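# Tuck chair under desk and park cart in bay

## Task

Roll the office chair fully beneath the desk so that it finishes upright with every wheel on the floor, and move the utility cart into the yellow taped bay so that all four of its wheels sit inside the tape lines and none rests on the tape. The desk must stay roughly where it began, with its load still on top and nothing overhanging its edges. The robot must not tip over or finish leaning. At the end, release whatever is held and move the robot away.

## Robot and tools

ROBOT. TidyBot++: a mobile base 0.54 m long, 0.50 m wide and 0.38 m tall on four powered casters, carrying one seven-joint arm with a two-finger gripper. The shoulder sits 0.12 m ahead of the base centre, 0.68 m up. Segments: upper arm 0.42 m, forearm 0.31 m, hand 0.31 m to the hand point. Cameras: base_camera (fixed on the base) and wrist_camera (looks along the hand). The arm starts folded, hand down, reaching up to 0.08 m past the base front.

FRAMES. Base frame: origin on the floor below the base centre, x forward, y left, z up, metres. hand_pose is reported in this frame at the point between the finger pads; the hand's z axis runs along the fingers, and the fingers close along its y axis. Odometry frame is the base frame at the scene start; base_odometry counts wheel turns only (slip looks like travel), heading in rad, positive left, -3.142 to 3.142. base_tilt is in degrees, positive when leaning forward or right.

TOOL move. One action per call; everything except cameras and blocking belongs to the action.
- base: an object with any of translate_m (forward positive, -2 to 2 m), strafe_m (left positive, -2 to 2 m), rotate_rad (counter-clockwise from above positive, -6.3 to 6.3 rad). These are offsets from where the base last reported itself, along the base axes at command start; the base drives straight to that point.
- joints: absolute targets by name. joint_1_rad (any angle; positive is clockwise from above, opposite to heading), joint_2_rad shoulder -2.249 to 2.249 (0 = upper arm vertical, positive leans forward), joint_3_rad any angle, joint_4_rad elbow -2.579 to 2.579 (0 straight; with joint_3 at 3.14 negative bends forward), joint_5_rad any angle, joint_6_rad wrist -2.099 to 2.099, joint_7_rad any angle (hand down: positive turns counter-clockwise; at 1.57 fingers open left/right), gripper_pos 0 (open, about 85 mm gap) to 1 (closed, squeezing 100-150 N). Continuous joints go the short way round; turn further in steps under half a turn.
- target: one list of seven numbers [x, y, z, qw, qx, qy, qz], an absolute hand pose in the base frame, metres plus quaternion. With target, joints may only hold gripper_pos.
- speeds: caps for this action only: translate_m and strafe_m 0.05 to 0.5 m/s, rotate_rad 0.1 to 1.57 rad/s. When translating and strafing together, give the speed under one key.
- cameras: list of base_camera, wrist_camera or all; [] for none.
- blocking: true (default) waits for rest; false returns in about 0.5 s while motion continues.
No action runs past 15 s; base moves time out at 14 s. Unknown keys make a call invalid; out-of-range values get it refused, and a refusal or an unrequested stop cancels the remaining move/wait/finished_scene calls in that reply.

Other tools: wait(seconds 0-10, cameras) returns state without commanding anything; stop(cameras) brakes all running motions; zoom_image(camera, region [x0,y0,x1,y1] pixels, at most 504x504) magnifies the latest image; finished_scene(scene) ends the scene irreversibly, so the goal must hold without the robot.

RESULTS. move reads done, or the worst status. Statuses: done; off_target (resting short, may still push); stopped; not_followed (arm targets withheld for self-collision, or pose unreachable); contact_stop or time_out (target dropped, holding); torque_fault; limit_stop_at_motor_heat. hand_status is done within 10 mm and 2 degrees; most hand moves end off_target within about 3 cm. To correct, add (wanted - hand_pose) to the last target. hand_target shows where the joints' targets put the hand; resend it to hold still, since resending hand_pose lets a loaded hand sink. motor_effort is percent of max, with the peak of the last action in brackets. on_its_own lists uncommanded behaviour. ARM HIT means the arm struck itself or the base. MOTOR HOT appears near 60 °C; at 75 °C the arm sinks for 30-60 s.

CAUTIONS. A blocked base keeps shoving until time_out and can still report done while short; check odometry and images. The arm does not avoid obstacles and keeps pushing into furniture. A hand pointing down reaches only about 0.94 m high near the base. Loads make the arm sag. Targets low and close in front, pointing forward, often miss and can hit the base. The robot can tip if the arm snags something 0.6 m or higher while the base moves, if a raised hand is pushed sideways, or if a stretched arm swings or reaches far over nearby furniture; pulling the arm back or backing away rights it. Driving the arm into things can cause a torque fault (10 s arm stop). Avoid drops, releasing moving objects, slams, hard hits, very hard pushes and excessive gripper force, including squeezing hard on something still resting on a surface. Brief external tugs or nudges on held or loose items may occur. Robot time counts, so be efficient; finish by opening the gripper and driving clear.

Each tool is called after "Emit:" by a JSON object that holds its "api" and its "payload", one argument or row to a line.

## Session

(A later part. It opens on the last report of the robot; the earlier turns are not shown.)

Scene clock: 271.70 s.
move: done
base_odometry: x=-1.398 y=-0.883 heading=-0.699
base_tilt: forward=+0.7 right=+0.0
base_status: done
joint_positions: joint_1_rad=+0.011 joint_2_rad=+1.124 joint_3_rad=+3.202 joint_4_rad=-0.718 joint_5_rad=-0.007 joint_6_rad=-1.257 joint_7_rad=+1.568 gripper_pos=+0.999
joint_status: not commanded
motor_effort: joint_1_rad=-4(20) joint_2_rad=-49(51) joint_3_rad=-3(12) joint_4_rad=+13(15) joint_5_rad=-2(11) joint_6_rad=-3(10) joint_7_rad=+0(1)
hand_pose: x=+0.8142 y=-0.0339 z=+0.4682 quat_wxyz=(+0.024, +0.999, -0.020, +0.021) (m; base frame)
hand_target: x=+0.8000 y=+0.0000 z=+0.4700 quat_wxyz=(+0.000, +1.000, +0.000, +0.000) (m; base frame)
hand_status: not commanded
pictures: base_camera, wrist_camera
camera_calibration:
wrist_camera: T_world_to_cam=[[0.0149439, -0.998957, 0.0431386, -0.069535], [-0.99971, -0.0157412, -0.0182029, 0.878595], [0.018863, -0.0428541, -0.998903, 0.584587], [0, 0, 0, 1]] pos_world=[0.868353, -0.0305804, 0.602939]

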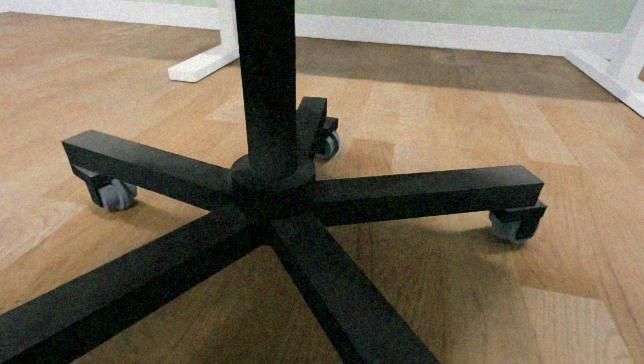

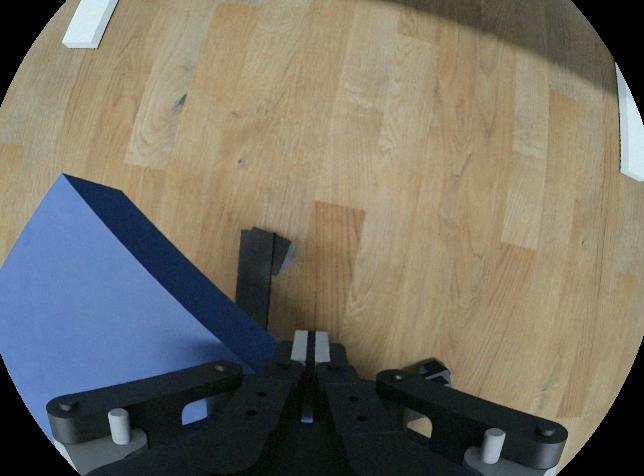

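Emit:
{"api": "move", "payload": {
  "base": {"strafe_m":-0.35},
  "cameras": []
}}

Emit:
{"api": "move", "payload": {
  "base": {"translate_m":-0.75},
  "cameras": []
}}

Emit:
{"api": "move", "payload": {
  "target": [0.6, 0, 0.70, 0, 1, 0, 0],
  "base": {"strafe_m":0.89}
}}

Scene clock: 278.83 s.
move: done
base_odometry: x=-1.623 y=-1.151 heading=-0.698
base_tilt: forward=+0.7 right=+0.0
base_status: done
joint_positions: joint_1_rad=+0.000 joint_2_rad=+1.129 joint_3_rad=+3.190 joint_4_rad=-0.720 joint_5_rad=-0.013 joint_6_rad=-1.258 joint_7_rad=+1.568 gripper_pos=+0.999
joint_status: not commanded
motor_effort: joint_1_rad=+0(6) joint_2_rad=-52(53) joint_3_rad=-1(2) joint_4_rad=+17(18) joint_5_rad=+0(2) joint_6_rad=+1(3) joint_7_rad=+0(1)
hand_pose: x=+0.8124 y=-0.0186 z=+0.4641 quat_wxyz=(+0.016, +1.000, -0.013, +0.017) (m; base frame)
hand_target: x=+0.8000 y=+0.0000 z=+0.4700 quat_wxyz=(+0.000, +1.000, +0.000, +0.000) (m; base frame)
hand_status: not commanded
pictures: none
No camera images: "cameras" was empty.

Scene clock: 281.37 s.
move: done
base_odometry: x=-2.198 y=-0.669 heading=-0.698
base_tilt: forward=+0.6 right=+0.0
base_status: done
joint_positions: joint_1_rad=+0.000 joint_2_rad=+1.131 joint_3_rad=+3.190 joint_4_rad=-0.720 joint_5_rad=-0.013 joint_6_rad=-1.258 joint_7_rad=+1.568 gripper_pos=+0.999
joint_status: not commanded
motor_effort: joint_1_rad=+0(2) joint_2_rad=-52(53) joint_3_rad=+1(1) joint_4_rad=+17(19) joint_5_rad=+0(1) joint_6_rad=+2(3) joint_7_rad=+0(1)
hand_pose: x=+0.8119 y=-0.0185 z=+0.4628 quat_wxyz=(+0.016, +1.000, -0.013, +0.016) (m; base frame)
hand_target: x=+0.8000 y=+0.0000 z=+0.4700 quat_wxyz=(+0.000, +1.000, +0.000, +0.000) (m; base frame)
hand_status: not commanded
pictures: none
No camera images: "cameras" was empty.

Scene clock: 284.13 s.
move: off_target
base_odometry: x=-1.626 y=+0.013 heading=-0.698
base_tilt: forward=+0.6 right=+0.0
base_status: done
joint_positions: joint_1_rad=-0.010 joint_2_rad=+0.441 joint_3_rad=+3.182 joint_4_rad=-1.310 joint_5_rad=-0.013 joint_6_rad=-1.325 joint_7_rad=+1.568 gripper_pos=+0.999
joint_status: not commanded
motor_effort: joint_1_rad=+0(5) joint_2_rad=-34(55) joint_3_rad=+0(2) joint_4_rad=+18(19) joint_5_rad=+1(2) joint_6_rad=+2(2) joint_7_rad=+0(1)
hand_pose: x=+0.6289 y=-0.0080 z=+0.6956 quat_wxyz=(+0.003, +0.999, -0.015, +0.033) (m; base frame)
hand_target: x=+0.6000 y=+0.0000 z=+0.7000 quat_wxyz=(+0.000, +1.000, +0.000, +0.000) (m; base frame)
hand_status: off_target (0.030 m and 4.2 deg from the pose sent, 0.319 m and 3.0 deg at the start)
pictures: base_camera, wrist_camera
camera_calibration:
wrist_camera: T_world_to_cam=[[0.0249735, -0.999688, 0.000860869, -0.0276393], [-0.998704, -0.0249871, -0.0443409, 0.715299], [0.0443486, 0.000247591, -0.999016, 0.80072], [0, 0, 0, 1]] pos_world=[0.679552, -0.00995565, 0.831673]

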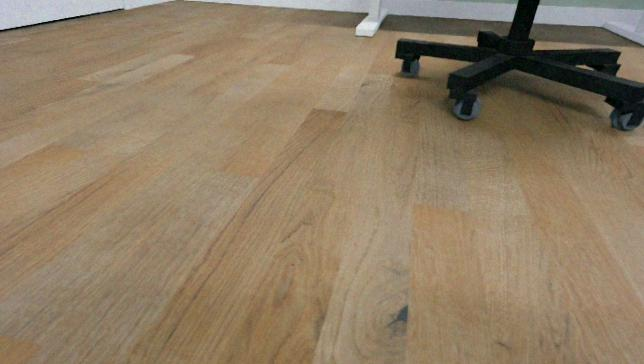

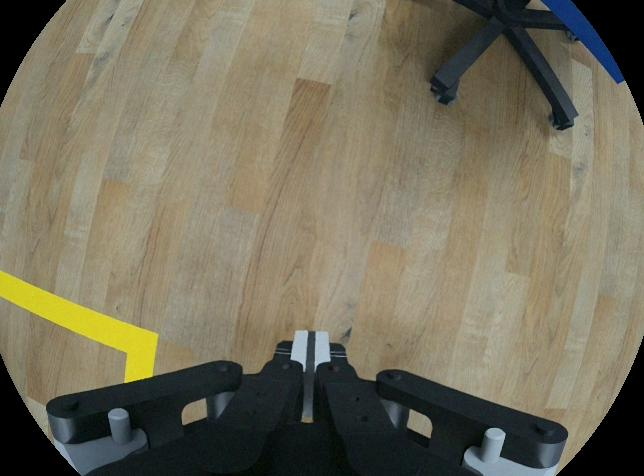

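Emit:
{"api": "move", "payload": {
  "joints": {"joint_1_rad":0.35,"joint_2_rad":-0.31,"joint_3_rad":3.14,"joint_4_rad":-2.52,"joint_5_rad":0,"joint_6_rad":0.2,"joint_7_rad":1.57},
  "cameras": ["wrist_camera"]
}}

Scene clock: 289.67 s.
move: done
base_odometry: x=-1.626 y=+0.013 heading=-0.698
base_tilt: forward=+0.6 right=+0.0
base_status: not commanded
joint_positions: joint_1_rad=+0.326 joint_2_rad=-0.296 joint_3_rad=+3.162 joint_4_rad=-2.504 joint_5_rad=-0.013 joint_6_rad=+0.126 joint_7_rad=+1.568 gripper_pos=+0.999
joint_status: all done
motor_effort: joint_1_rad=+0(2) joint_2_rad=-8(35) joint_3_rad=+1(2) joint_4_rad=+19(20) joint_5_rad=+0(1) joint_6_rad=+8(9) joint_7_rad=+0(1)
hand_pose: x=+0.4970 y=-0.1356 z=+0.7447 quat_wxyz=(+0.081, +0.849, -0.157, +0.498) (m; base frame)
hand_target: x=+0.5008 y=-0.1372 z=+0.7626 quat_wxyz=(+0.093, +0.831, -0.147, +0.528) (m; base frame)
hand_status: not commanded
pictures: wrist_camera
camera_calibration:
wrist_camera: T_world_to_cam=[[-0.315364, -0.948592, 0.0268001, 0.00479767], [-0.49088, 0.138896, -0.860084, 0.959863], [0.812147, -0.284396, -0.509448, 0.0708885], [0, 0, 0, 1]] pos_world=[0.415119, -0.10861, 0.861548]

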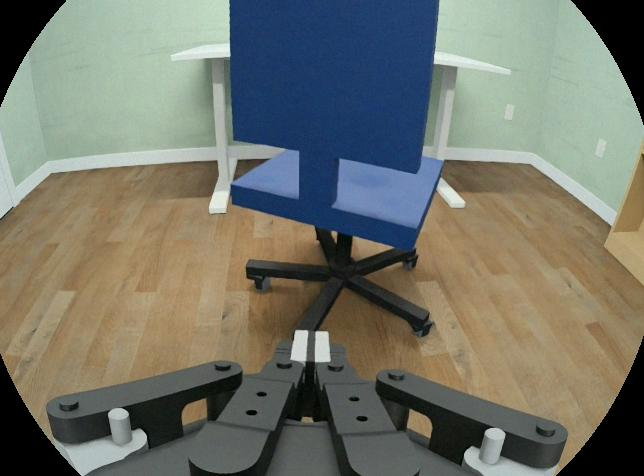

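Emit:
{"api": "move", "payload": {
  "joints": {"joint_6_rad":-0.7},
  "cameras": []
}}

Emit:
{"api": "move", "payload": {
  "joints": {"joint_1_rad":1.7,"joint_2_rad":-0.15},
  "cameras": []
}}

Emit:
{"api": "move", "payload": {
  "joints": {"joint_1_rad":3.1},
  "base": {"translate_m":0.5,"strafe_m":-0.22},
  "cameras": []
}}

Emit:
{"api": "move", "payload": {
  "base": {"rotate_rad":-0.25}
}}

Scene clock: 301.90 s.
move: done
base_odometry: x=-1.626 y=+0.013 heading=-0.698
base_tilt: forward=+0.6 right=-0.1
base_status: not commanded
joint_positions: joint_1_rad=+0.326 joint_2_rad=-0.297 joint_3_rad=+3.162 joint_4_rad=-2.515 joint_5_rad=-0.013 joint_6_rad=-0.632 joint_7_rad=+1.568 gripper_pos=+0.999
joint_status: all done
motor_effort: joint_1_rad=+0(1) joint_2_rad=-4(8) joint_3_rad=+0(2) joint_4_rad=+16(19) joint_5_rad=+0(1) joint_6_rad=+3(10) joint_7_rad=+1(1)
hand_pose: x=+0.3247 y=-0.0695 z=+0.5964 quat_wxyz=(+0.017, +0.974, -0.176, +0.144) (m; base frame)
hand_target: x=+0.3031 y=-0.0655 z=+0.5920 quat_wxyz=(+0.020, +0.978, -0.173, +0.114) (m; base frame)
hand_status: not commanded
pictures: none
No camera images: "cameras" was empty.

Scene clock: 304.50 s.
move: done
base_odometry: x=-1.626 y=+0.013 heading=-0.698
base_tilt: forward=+0.6 right=+0.0
base_status: not commanded
joint_positions: joint_1_rad=+1.677 joint_2_rad=-0.162 joint_3_rad=+3.161 joint_4_rad=-2.515 joint_5_rad=-0.013 joint_6_rad=-0.636 joint_7_rad=+1.568 gripper_pos=+0.999
joint_status: all done
motor_effort: joint_1_rad=+0(2) joint_2_rad=-7(8) joint_3_rad=+0(1) joint_4_rad=+13(17) joint_5_rad=+0(1) joint_6_rad=+2(4) joint_7_rad=+0(1)
hand_pose: x=+0.0979 y=-0.2014 z=+0.5677 quat_wxyz=(+0.053, +0.655, -0.752, +0.055) (m; base frame)
hand_target: x=+0.0976 y=-0.1773 z=+0.5620 quat_wxyz=(+0.027, +0.660, -0.751, +0.024) (m; base frame)
hand_status: not commanded
pictures: none
No camera images: "cameras" was empty.

Scene clock: 307.13 s.
move: done
base_odometry: x=-1.384 y=-0.477 heading=-0.697
base_tilt: forward=+0.7 right=+0.0
base_status: done
joint_positions: joint_1_rad=+3.077 joint_2_rad=-0.159 joint_3_rad=+3.155 joint_4_rad=-2.515 joint_5_rad=-0.013 joint_6_rad=-0.637 joint_7_rad=+1.568 gripper_pos=+0.999
joint_status: all done
motor_effort: joint_1_rad=+1(2) joint_2_rad=-7(8) joint_3_rad=+0(3) joint_4_rad=+13(15) joint_5_rad=-1(1) joint_6_rad=+1(3) joint_7_rad=+1(1)
hand_pose: x=-0.0821 y=-0.0144 z=+0.5670 quat_wxyz=(+0.073, +0.020, -0.997, +0.007) (m; base frame)
hand_target: x=-0.0593 y=-0.0090 z=+0.5620 quat_wxyz=(+0.036, +0.021, -0.999, +0.001) (m; base frame)
hand_status: not commanded
pictures: none
No camera images: "cameras" was empty.

Scene clock: 308.27 s.
move: done
base_odometry: x=-1.384 y=-0.477 heading=-0.948
base_tilt: forward=+0.6 right=-0.1
base_status: done
joint_positions: joint_1_rad=+3.078 joint_2_rad=-0.159 joint_3_rad=+3.155 joint_4_rad=-2.515 joint_5_rad=-0.013 joint_6_rad=-0.637 joint_7_rad=+1.568 gripper_pos=+0.999
joint_status: not commanded
motor_effort: joint_1_rad=+1(1) joint_2_rad=-7(8) joint_3_rad=+0(1) joint_4_rad=+13(14) joint_5_rad=+0(1) joint_6_rad=+1(3) joint_7_rad=+0(1)
hand_pose: x=-0.0821 y=-0.0142 z=+0.5670 quat_wxyz=(+0.073, +0.019, -0.997, +0.007) (m; base frame)
hand_target: x=-0.0593 y=-0.0090 z=+0.5620 quat_wxyz=(+0.036, +0.021, -0.999, +0.001) (m; base frame)
hand_status: not commanded
pictures: base_camera, wrist_camera
camera_calibration:
wrist_camera: T_world_to_cam=[[-0.0951853, 0.995405, -0.0103914, 0.00883872], [0.987768, 0.0931495, -0.125052, 0.209926], [-0.123509, -0.0221674, -0.992096, 0.685739], [0, 0, 0, 1]] pos_world=[-0.121822, -0.0131516, 0.706662]

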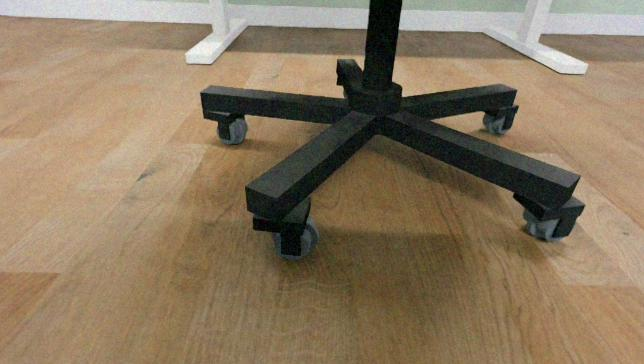

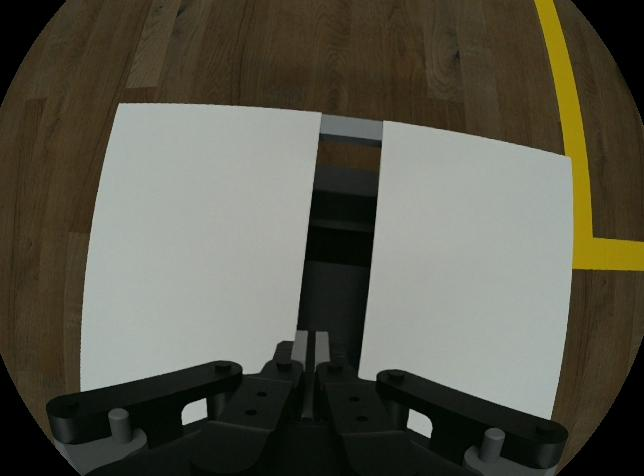

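Emit:
{"api": "move", "payload": {
  "base": {"strafe_m":-0.05},
  "cameras": []
}}

Emit:
{"api": "move", "payload": {
  "base": {"translate_m":0.95},
  "speeds": {"translate_m":0.15}
}}

Scene clock: 312.83 s.
move: done
base_odometry: x=-1.425 y=-0.506 heading=-0.948
base_tilt: forward=+0.6 right=+0.0
base_status: done
joint_positions: joint_1_rad=+3.080 joint_2_rad=-0.158 joint_3_rad=+3.153 joint_4_rad=-2.515 joint_5_rad=-0.013 joint_6_rad=-0.637 joint_7_rad=+1.568 gripper_pos=+0.999
joint_status: not commanded
motor_effort: joint_1_rad=+0(1) joint_2_rad=-7(8) joint_3_rad=+0(2) joint_4_rad=+13(14) joint_5_rad=-1(1) joint_6_rad=+2(3) joint_7_rad=+0(1)
hand_pose: x=-0.0821 y=-0.0142 z=+0.5670 quat_wxyz=(+0.073, +0.019, -0.997, +0.007) (m; base frame)
hand_target: x=-0.0593 y=-0.0090 z=+0.5620 quat_wxyz=(+0.036, +0.021, -0.999, +0.001) (m; base frame)
hand_status: not commanded
pictures: none
No camera images: "cameras" was empty.

Scene clock: 319.80 s.
move: done
base_odometry: x=-0.871 y=-1.278 heading=-0.948
base_tilt: forward=+0.6 right=+0.0
base_status: done
joint_positions: joint_1_rad=+3.080 joint_2_rad=-0.152 joint_3_rad=+3.152 joint_4_rad=-2.516 joint_5_rad=-0.013 joint_6_rad=-0.640 joint_7_rad=+1.568 gripper_pos=+0.999
joint_status: not commanded
motor_effort: joint_1_rad=+0(1) joint_2_rad=-8(10) joint_3_rad=+1(2) joint_4_rad=+13(15) joint_5_rad=+0(1) joint_6_rad=+1(3) joint_7_rad=+0(1)
hand_pose: x=-0.0802 y=-0.0141 z=+0.5654 quat_wxyz=(+0.068, +0.019, -0.997, +0.007) (m; base frame)
hand_target: x=-0.0593 y=-0.0090 z=+0.5620 quat_wxyz=(+0.036, +0.021, -0.999, +0.001) (m; base frame)
hand_status: not commanded
pictures: base_camera, wrist_camera
camera_calibration:
wrist_camera: T_world_to_cam=[[-0.0953144, 0.995393, -0.0103857, 0.00888746], [0.988962, 0.0934994, -0.114942, 0.202207], [-0.113441, -0.0212267, -0.993318, 0.685878], [0, 0, 0, 1]] pos_world=[-0.121321, -0.0131938, 0.704629]

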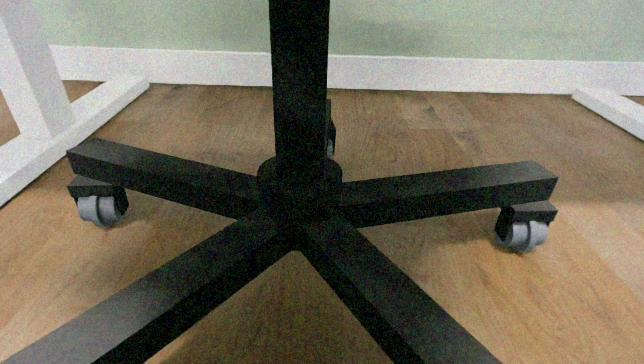

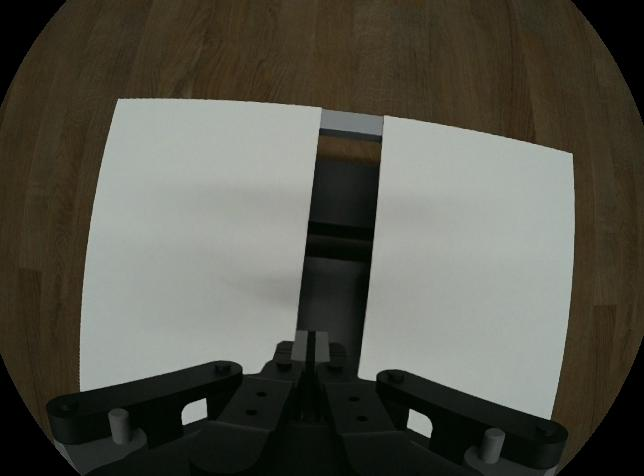

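Emit:
{"api": "move", "payload": {
  "base": {"translate_m":0.1},
  "speeds": {"translate_m":0.1},
  "cameras": ["base_camera"]
}}

Emit:
{"api": "move", "payload": {
  "base": {"translate_m":-0.75},
  "cameras": []
}}

Emit:
{"api": "move", "payload": {
  "joints": {"joint_1_rad":1.6},
  "cameras": []
}}

Emit:
{"api": "move", "payload": {
  "joints": {"joint_1_rad":0.0,"joint_2_rad":-0.31,"joint_6_rad":0.2}
}}

Scene clock: 325.23 s.
move: done
base_odometry: x=-0.813 y=-1.359 heading=-0.948
base_tilt: forward=+0.7 right=-0.1
base_status: done
joint_positions: joint_1_rad=+3.080 joint_2_rad=-0.150 joint_3_rad=+3.152 joint_4_rad=-2.516 joint_5_rad=-0.013 joint_6_rad=-0.642 joint_7_rad=+1.568 gripper_pos=+0.999
joint_status: not commanded
motor_effort: joint_1_rad=+0(1) joint_2_rad=-7(10) joint_3_rad=+0(1) joint_4_rad=+13(15) joint_5_rad=+0(1) joint_6_rad=+2(3) joint_7_rad=+0(1)
hand_pose: x=-0.0793 y=-0.0140 z=+0.5649 quat_wxyz=(+0.066, +0.019, -0.998, +0.007) (m; base frame)
hand_target: x=-0.0593 y=-0.0090 z=+0.5620 quat_wxyz=(+0.036, +0.021, -0.999, +0.001) (m; base frame)
hand_status: not commanded
pictures: base_camera

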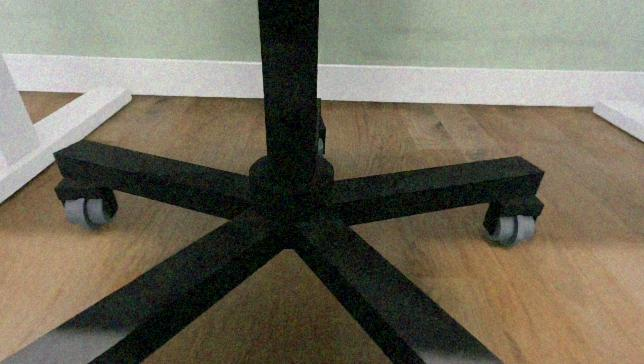

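Scene clock: 328.00 s.
move: done
base_odometry: x=-1.250 y=-0.750 heading=-0.948
base_tilt: forward=+0.6 right=+0.0
base_status: done
joint_positions: joint_1_rad=+3.081 joint_2_rad=-0.147 joint_3_rad=+3.152 joint_4_rad=-2.519 joint_5_rad=-0.013 joint_6_rad=-0.644 joint_7_rad=+1.568 gripper_pos=+0.999
joint_status: not commanded
motor_effort: joint_1_rad=+0(1) joint_2_rad=-7(9) joint_3_rad=+1(1) joint_4_rad=+13(15) joint_5_rad=+0(1) joint_6_rad=+1(3) joint_7_rad=+0(1)
hand_pose: x=-0.0770 y=-0.0139 z=+0.5635 quat_wxyz=(+0.063, +0.019, -0.998, +0.007) (m; base frame)
hand_target: x=-0.0593 y=-0.0090 z=+0.5620 quat_wxyz=(+0.036, +0.021, -0.999, +0.001) (m; base frame)
hand_status: not commanded
pictures: none
No camera images: "cameras" was empty.

Scene clock: 330.73 s.
move: done
base_odometry: x=-1.250 y=-0.750 heading=-0.948
base_tilt: forward=+0.6 right=+0.0
base_status: not commanded
joint_positions: joint_1_rad=+1.623 joint_2_rad=-0.147 joint_3_rad=+3.152 joint_4_rad=-2.519 joint_5_rad=-0.013 joint_6_rad=-0.644 joint_7_rad=+1.568 gripper_pos=+0.999
joint_status: all done
motor_effort: joint_1_rad=+1(2) joint_2_rad=-8(8) joint_3_rad=+0(1) joint_4_rad=+14(14) joint_5_rad=+0(1) joint_6_rad=+2(3) joint_7_rad=+0(1)
hand_pose: x=+0.1105 y=-0.1964 z=+0.5635 quat_wxyz=(+0.042, +0.679, -0.732, +0.047) (m; base frame)
hand_target: x=+0.1154 y=-0.1785 z=+0.5620 quat_wxyz=(+0.026, +0.697, -0.717, +0.025) (m; base frame)
hand_status: not commanded
pictures: none
No camera images: "cameras" was empty.

Scene clock: 333.57 s.
move: done
base_odometry: x=-1.250 y=-0.750 heading=-0.948
base_tilt: forward=+0.6 right=+0.0
base_status: not commanded
joint_positions: joint_1_rad=+0.023 joint_2_rad=-0.293 joint_3_rad=+3.152 joint_4_rad=-2.519 joint_5_rad=-0.013 joint_6_rad=+0.124 joint_7_rad=+1.568 gripper_pos=+0.999
joint_status: all done
motor_effort: joint_1_rad=+1(2) joint_2_rad=-8(9) joint_3_rad=+0(2) joint_4_rad=+19(19) joint_5_rad=+0(1) joint_6_rad=+8(9) joint_7_rad=+0(1)
hand_pose: x=+0.5153 y=-0.0123 z=+0.7356 quat_wxyz=(+0.004, +0.868, -0.022, +0.497) (m; base frame)
hand_target: x=+0.5247 y=+0.0020 z=+0.7626 quat_wxyz=(+0.000, +0.844, +0.000, +0.536) (m; base frame)
hand_status: not commanded
pictures: base_camera, wrist_camera
camera_calibration:
wrist_camera: T_world_to_cam=[[-0.00744526, -0.999548, 0.0291357, -0.033233], [-0.525943, -0.0208667, -0.850264, 0.952813], [0.850487, -0.0216542, -0.52555, 0.0818095], [0, 0, 0, 1]] pos_world=[0.4313, -0.0115644, 0.854105]

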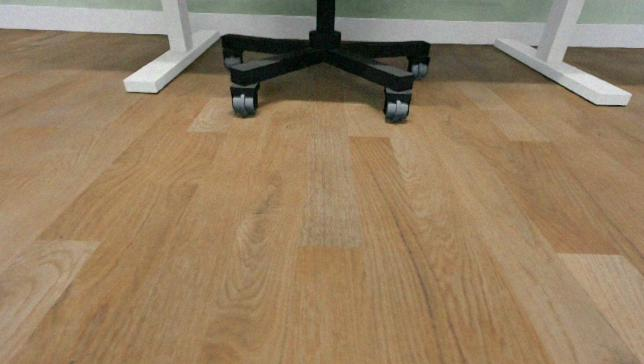

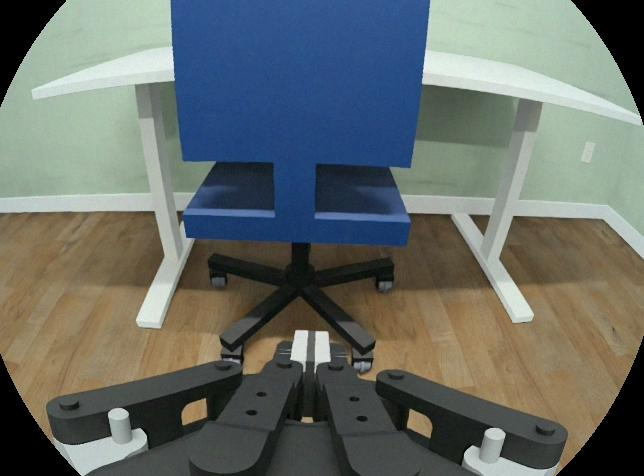

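Emit:
{"api": "move", "payload": {
  "base": {"translate_m":0.68,"strafe_m":0.02},
  "speeds": {"translate_m":0.12}
}}

Scene clock: 346.93 s.
move: time_out
base_odometry: x=-0.839 y=-1.289 heading=-0.947
base_tilt: forward=+0.6 right=+0.0
base_status: translate_m time_out (by the wheels' count: +0.677 of +0.680); strafe_m time_out (by the wheels' count: +0.020 of +0.020)
joint_positions: joint_1_rad=+0.015 joint_2_rad=-0.363 joint_3_rad=+3.146 joint_4_rad=-2.678 joint_5_rad=-0.013 joint_6_rad=+0.078 joint_7_rad=+1.568 gripper_pos=+0.999
joint_status: not commanded
motor_effort: joint_1_rad=-2(5) joint_2_rad=+6(18) joint_3_rad=+0(4) joint_4_rad=+41(49) joint_5_rad=+0(1) joint_6_rad=+25(38) joint_7_rad=+0(1)
hand_pose: x=+0.4455 y=-0.0050 z=+0.6697 quat_wxyz=(+0.001, +0.899, -0.016, +0.437) (m; base frame)
hand_target: x=+0.5247 y=+0.0020 z=+0.7626 quat_wxyz=(+0.000, +0.844, +0.000, +0.536) (m; base frame)
hand_status: not commanded
pictures: base_camera, wrist_camera
camera_calibration:
wrist_camera: T_world_to_cam=[[0.0114403, -0.999578, 0.0267066, -0.0313161], [-0.635685, -0.0278868, -0.771445, 0.856302], [0.771864, -0.00815143, -0.635736, 0.215594], [0, 0, 0, 1]] pos_world=[0.378287, -0.00566593, 0.798487]

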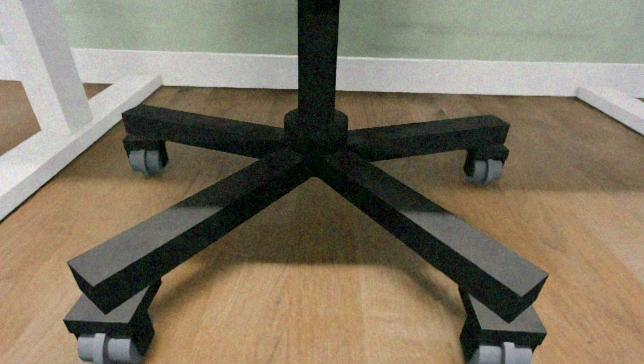

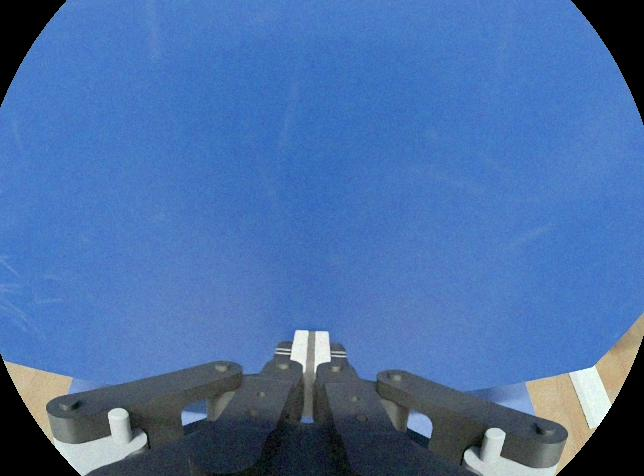

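Emit:
{"api": "move", "payload": {
  "base": {"translate_m":-0.9}
}}

Scene clock: 351.10 s.
move: done
base_odometry: x=-1.364 y=-0.558 heading=-0.948
base_tilt: forward=+0.6 right=-0.1
base_status: done
joint_positions: joint_1_rad=+0.014 joint_2_rad=-0.308 joint_3_rad=+3.146 joint_4_rad=-2.530 joint_5_rad=-0.013 joint_6_rad=+0.166 joint_7_rad=+1.568 gripper_pos=+0.999
joint_status: not commanded
motor_effort: joint_1_rad=+1(2) joint_2_rad=-7(11) joint_3_rad=+1(2) joint_4_rad=+19(42) joint_5_rad=+0(1) joint_6_rad=+8(25) joint_7_rad=+1(1)
hand_pose: x=+0.5168 y=-0.0065 z=+0.7468 quat_wxyz=(+0.001, +0.856, -0.015, +0.516) (m; base frame)
hand_target: x=+0.5247 y=+0.0020 z=+0.7626 quat_wxyz=(+0.000, +0.844, +0.000, +0.536) (m; base frame)
hand_status: not commanded
pictures: base_camera, wrist_camera
camera_calibration:
wrist_camera: T_world_to_cam=[[0.00572752, -0.999455, 0.0324973, -0.0370347], [-0.486924, -0.0311723, -0.872888, 0.959962], [0.873425, -0.0108242, -0.486838, 0.0457699], [0, 0, 0, 1]] pos_world=[0.427664, -0.00659487, 0.861425]

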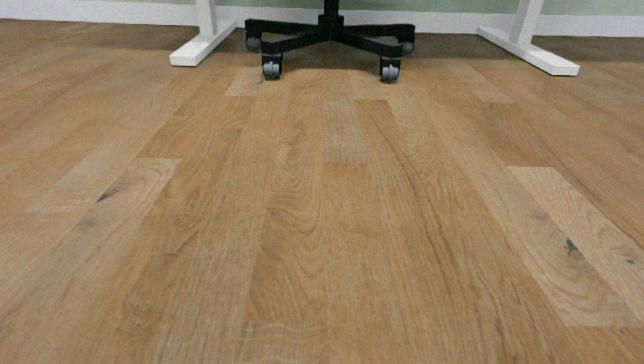

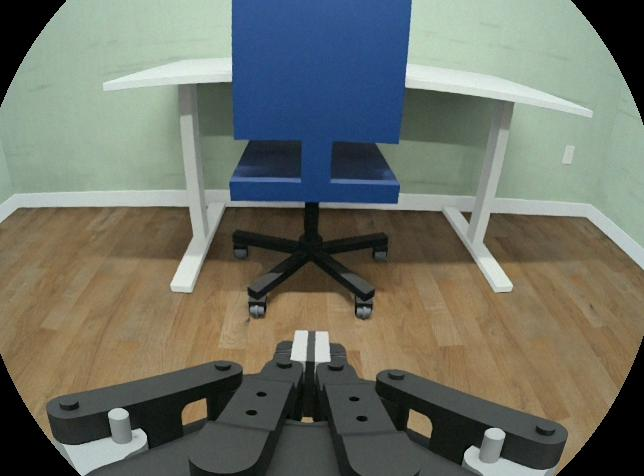

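Emit:
{"api": "move", "payload": {
  "base": {"strafe_m":1.15,"translate_m":0.4},
  "cameras": []
}}

Emit:
{"api": "move", "payload": {
  "base": {"rotate_rad":-0.85}
}}

Scene clock: 358.17 s.
move: done
base_odometry: x=-0.197 y=-0.212 heading=-0.947
base_tilt: forward=+0.7 right=+0.0
base_status: done
joint_positions: joint_1_rad=+0.014 joint_2_rad=-0.308 joint_3_rad=+3.146 joint_4_rad=-2.530 joint_5_rad=-0.013 joint_6_rad=+0.166 joint_7_rad=+1.568 gripper_pos=+0.999
joint_status: not commanded
motor_effort: joint_1_rad=+0(1) joint_2_rad=-7(8) joint_3_rad=+1(2) joint_4_rad=+19(20) joint_5_rad=+0(1) joint_6_rad=+8(10) joint_7_rad=+0(2)
hand_pose: x=+0.5168 y=-0.0065 z=+0.7468 quat_wxyz=(+0.001, +0.856, -0.015, +0.516) (m; base frame)
hand_target: x=+0.5247 y=+0.0020 z=+0.7626 quat_wxyz=(+0.000, +0.844, +0.000, +0.536) (m; base frame)
hand_status: not commanded
pictures: none
No camera images: "cameras" was empty.

Scene clock: 359.97 s.
move: done
base_odometry: x=-0.197 y=-0.212 heading=-1.797
base_tilt: forward=+0.6 right=+0.0
base_status: done
joint_positions: joint_1_rad=+0.014 joint_2_rad=-0.308 joint_3_rad=+3.146 joint_4_rad=-2.530 joint_5_rad=-0.013 joint_6_rad=+0.166 joint_7_rad=+1.568 gripper_pos=+0.999
joint_status: not commanded
motor_effort: joint_1_rad=+0(2) joint_2_rad=-7(8) joint_3_rad=+0(2) joint_4_rad=+19(20) joint_5_rad=+0(1) joint_6_rad=+8(9) joint_7_rad=+0(1)
hand_pose: x=+0.5169 y=-0.0064 z=+0.7468 quat_wxyz=(+0.001, +0.856, -0.015, +0.516) (m; base frame)
hand_target: x=+0.5247 y=+0.0020 z=+0.7626 quat_wxyz=(+0.000, +0.844, +0.000, +0.536) (m; base frame)
hand_status: not commanded
pictures: base_camera, wrist_camera
camera_calibration:
wrist_camera: T_world_to_cam=[[0.00581564, -0.999455, 0.0324973, -0.0370452], [-0.486921, -0.0312153, -0.872888, 0.959961], [0.873426, -0.0107472, -0.486838, 0.0457698], [0, 0, 0, 1]] pos_world=[0.427665, -0.00656766, 0.861425]

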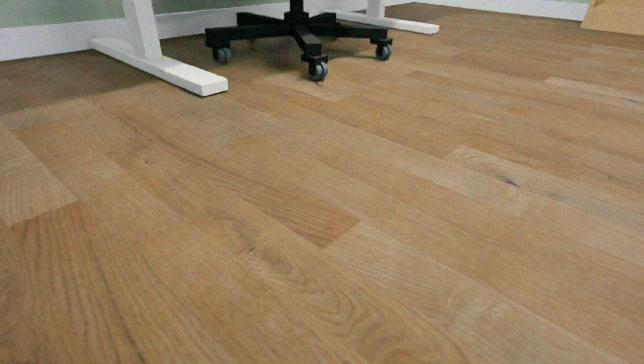

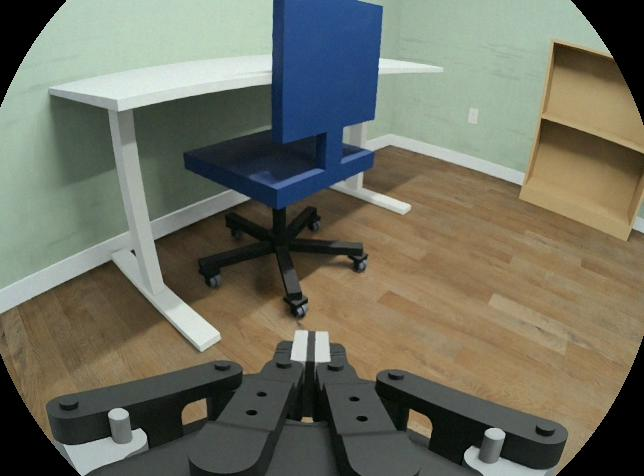

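Emit:
{"api": "move", "payload": {
  "cameras": ["wrist_camera","base_camera"]
}}

Emit:
{"api": "zoom_image", "payload": {
  "camera": "wrist_camera",
  "region": [180, 20, 440, 220]
}}

Scene clock: 370.43 s.
base_odometry: x=-0.197 y=-0.212 heading=-1.797
base_tilt: forward=+0.7 right=+0.0
base_status: done
joint_positions: joint_1_rad=+0.014 joint_2_rad=-0.308 joint_3_rad=+3.146 joint_4_rad=-2.530 joint_5_rad=-0.013 joint_6_rad=+0.166 joint_7_rad=+1.568 gripper_pos=+0.999
joint_status: not commanded
motor_effort: joint_1_rad=+0(2) joint_2_rad=-7(8) joint_3_rad=+0(2) joint_4_rad=+19(20) joint_5_rad=+1(1) joint_6_rad=+9(9) joint_7_rad=+0(1)
hand_pose: x=+0.5169 y=-0.0064 z=+0.7468 quat_wxyz=(+0.001, +0.856, -0.015, +0.516) (m; base frame)
hand_target: x=+0.5247 y=+0.0020 z=+0.7626 quat_wxyz=(+0.000, +0.844, +0.000, +0.536) (m; base frame)
hand_status: not commanded
pictures: base_camera, wrist_camera
camera_calibration:
wrist_camera: T_world_to_cam=[[0.00581564, -0.999455, 0.0324973, -0.0370452], [-0.486921, -0.0312153, -0.872888, 0.959961], [0.873426, -0.0107472, -0.486838, 0.0457698], [0, 0, 0, 1]] pos_world=[0.427665, -0.00656766, 0.861425]

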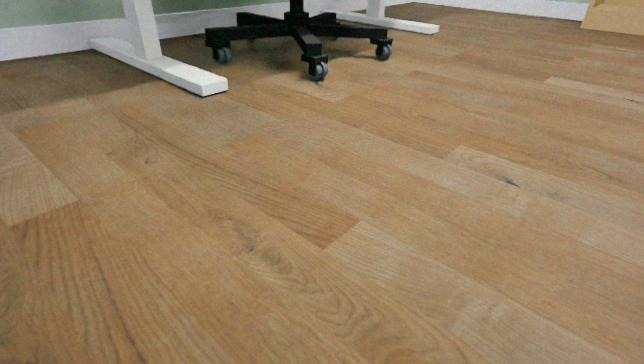

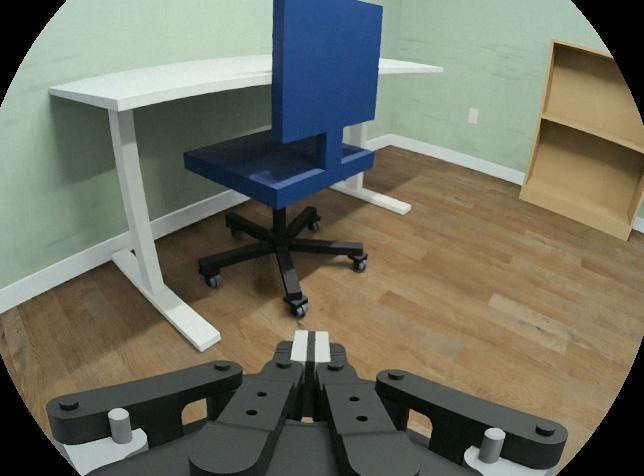

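Scaled by 1.938.

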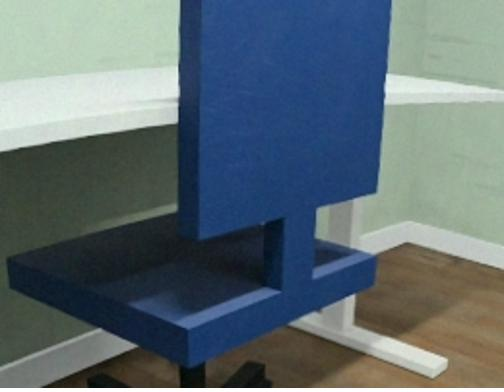

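Emit:
{"api": "finished_scene", "payload": {
  "scene": 2
}}

The scene is finished: the task was done.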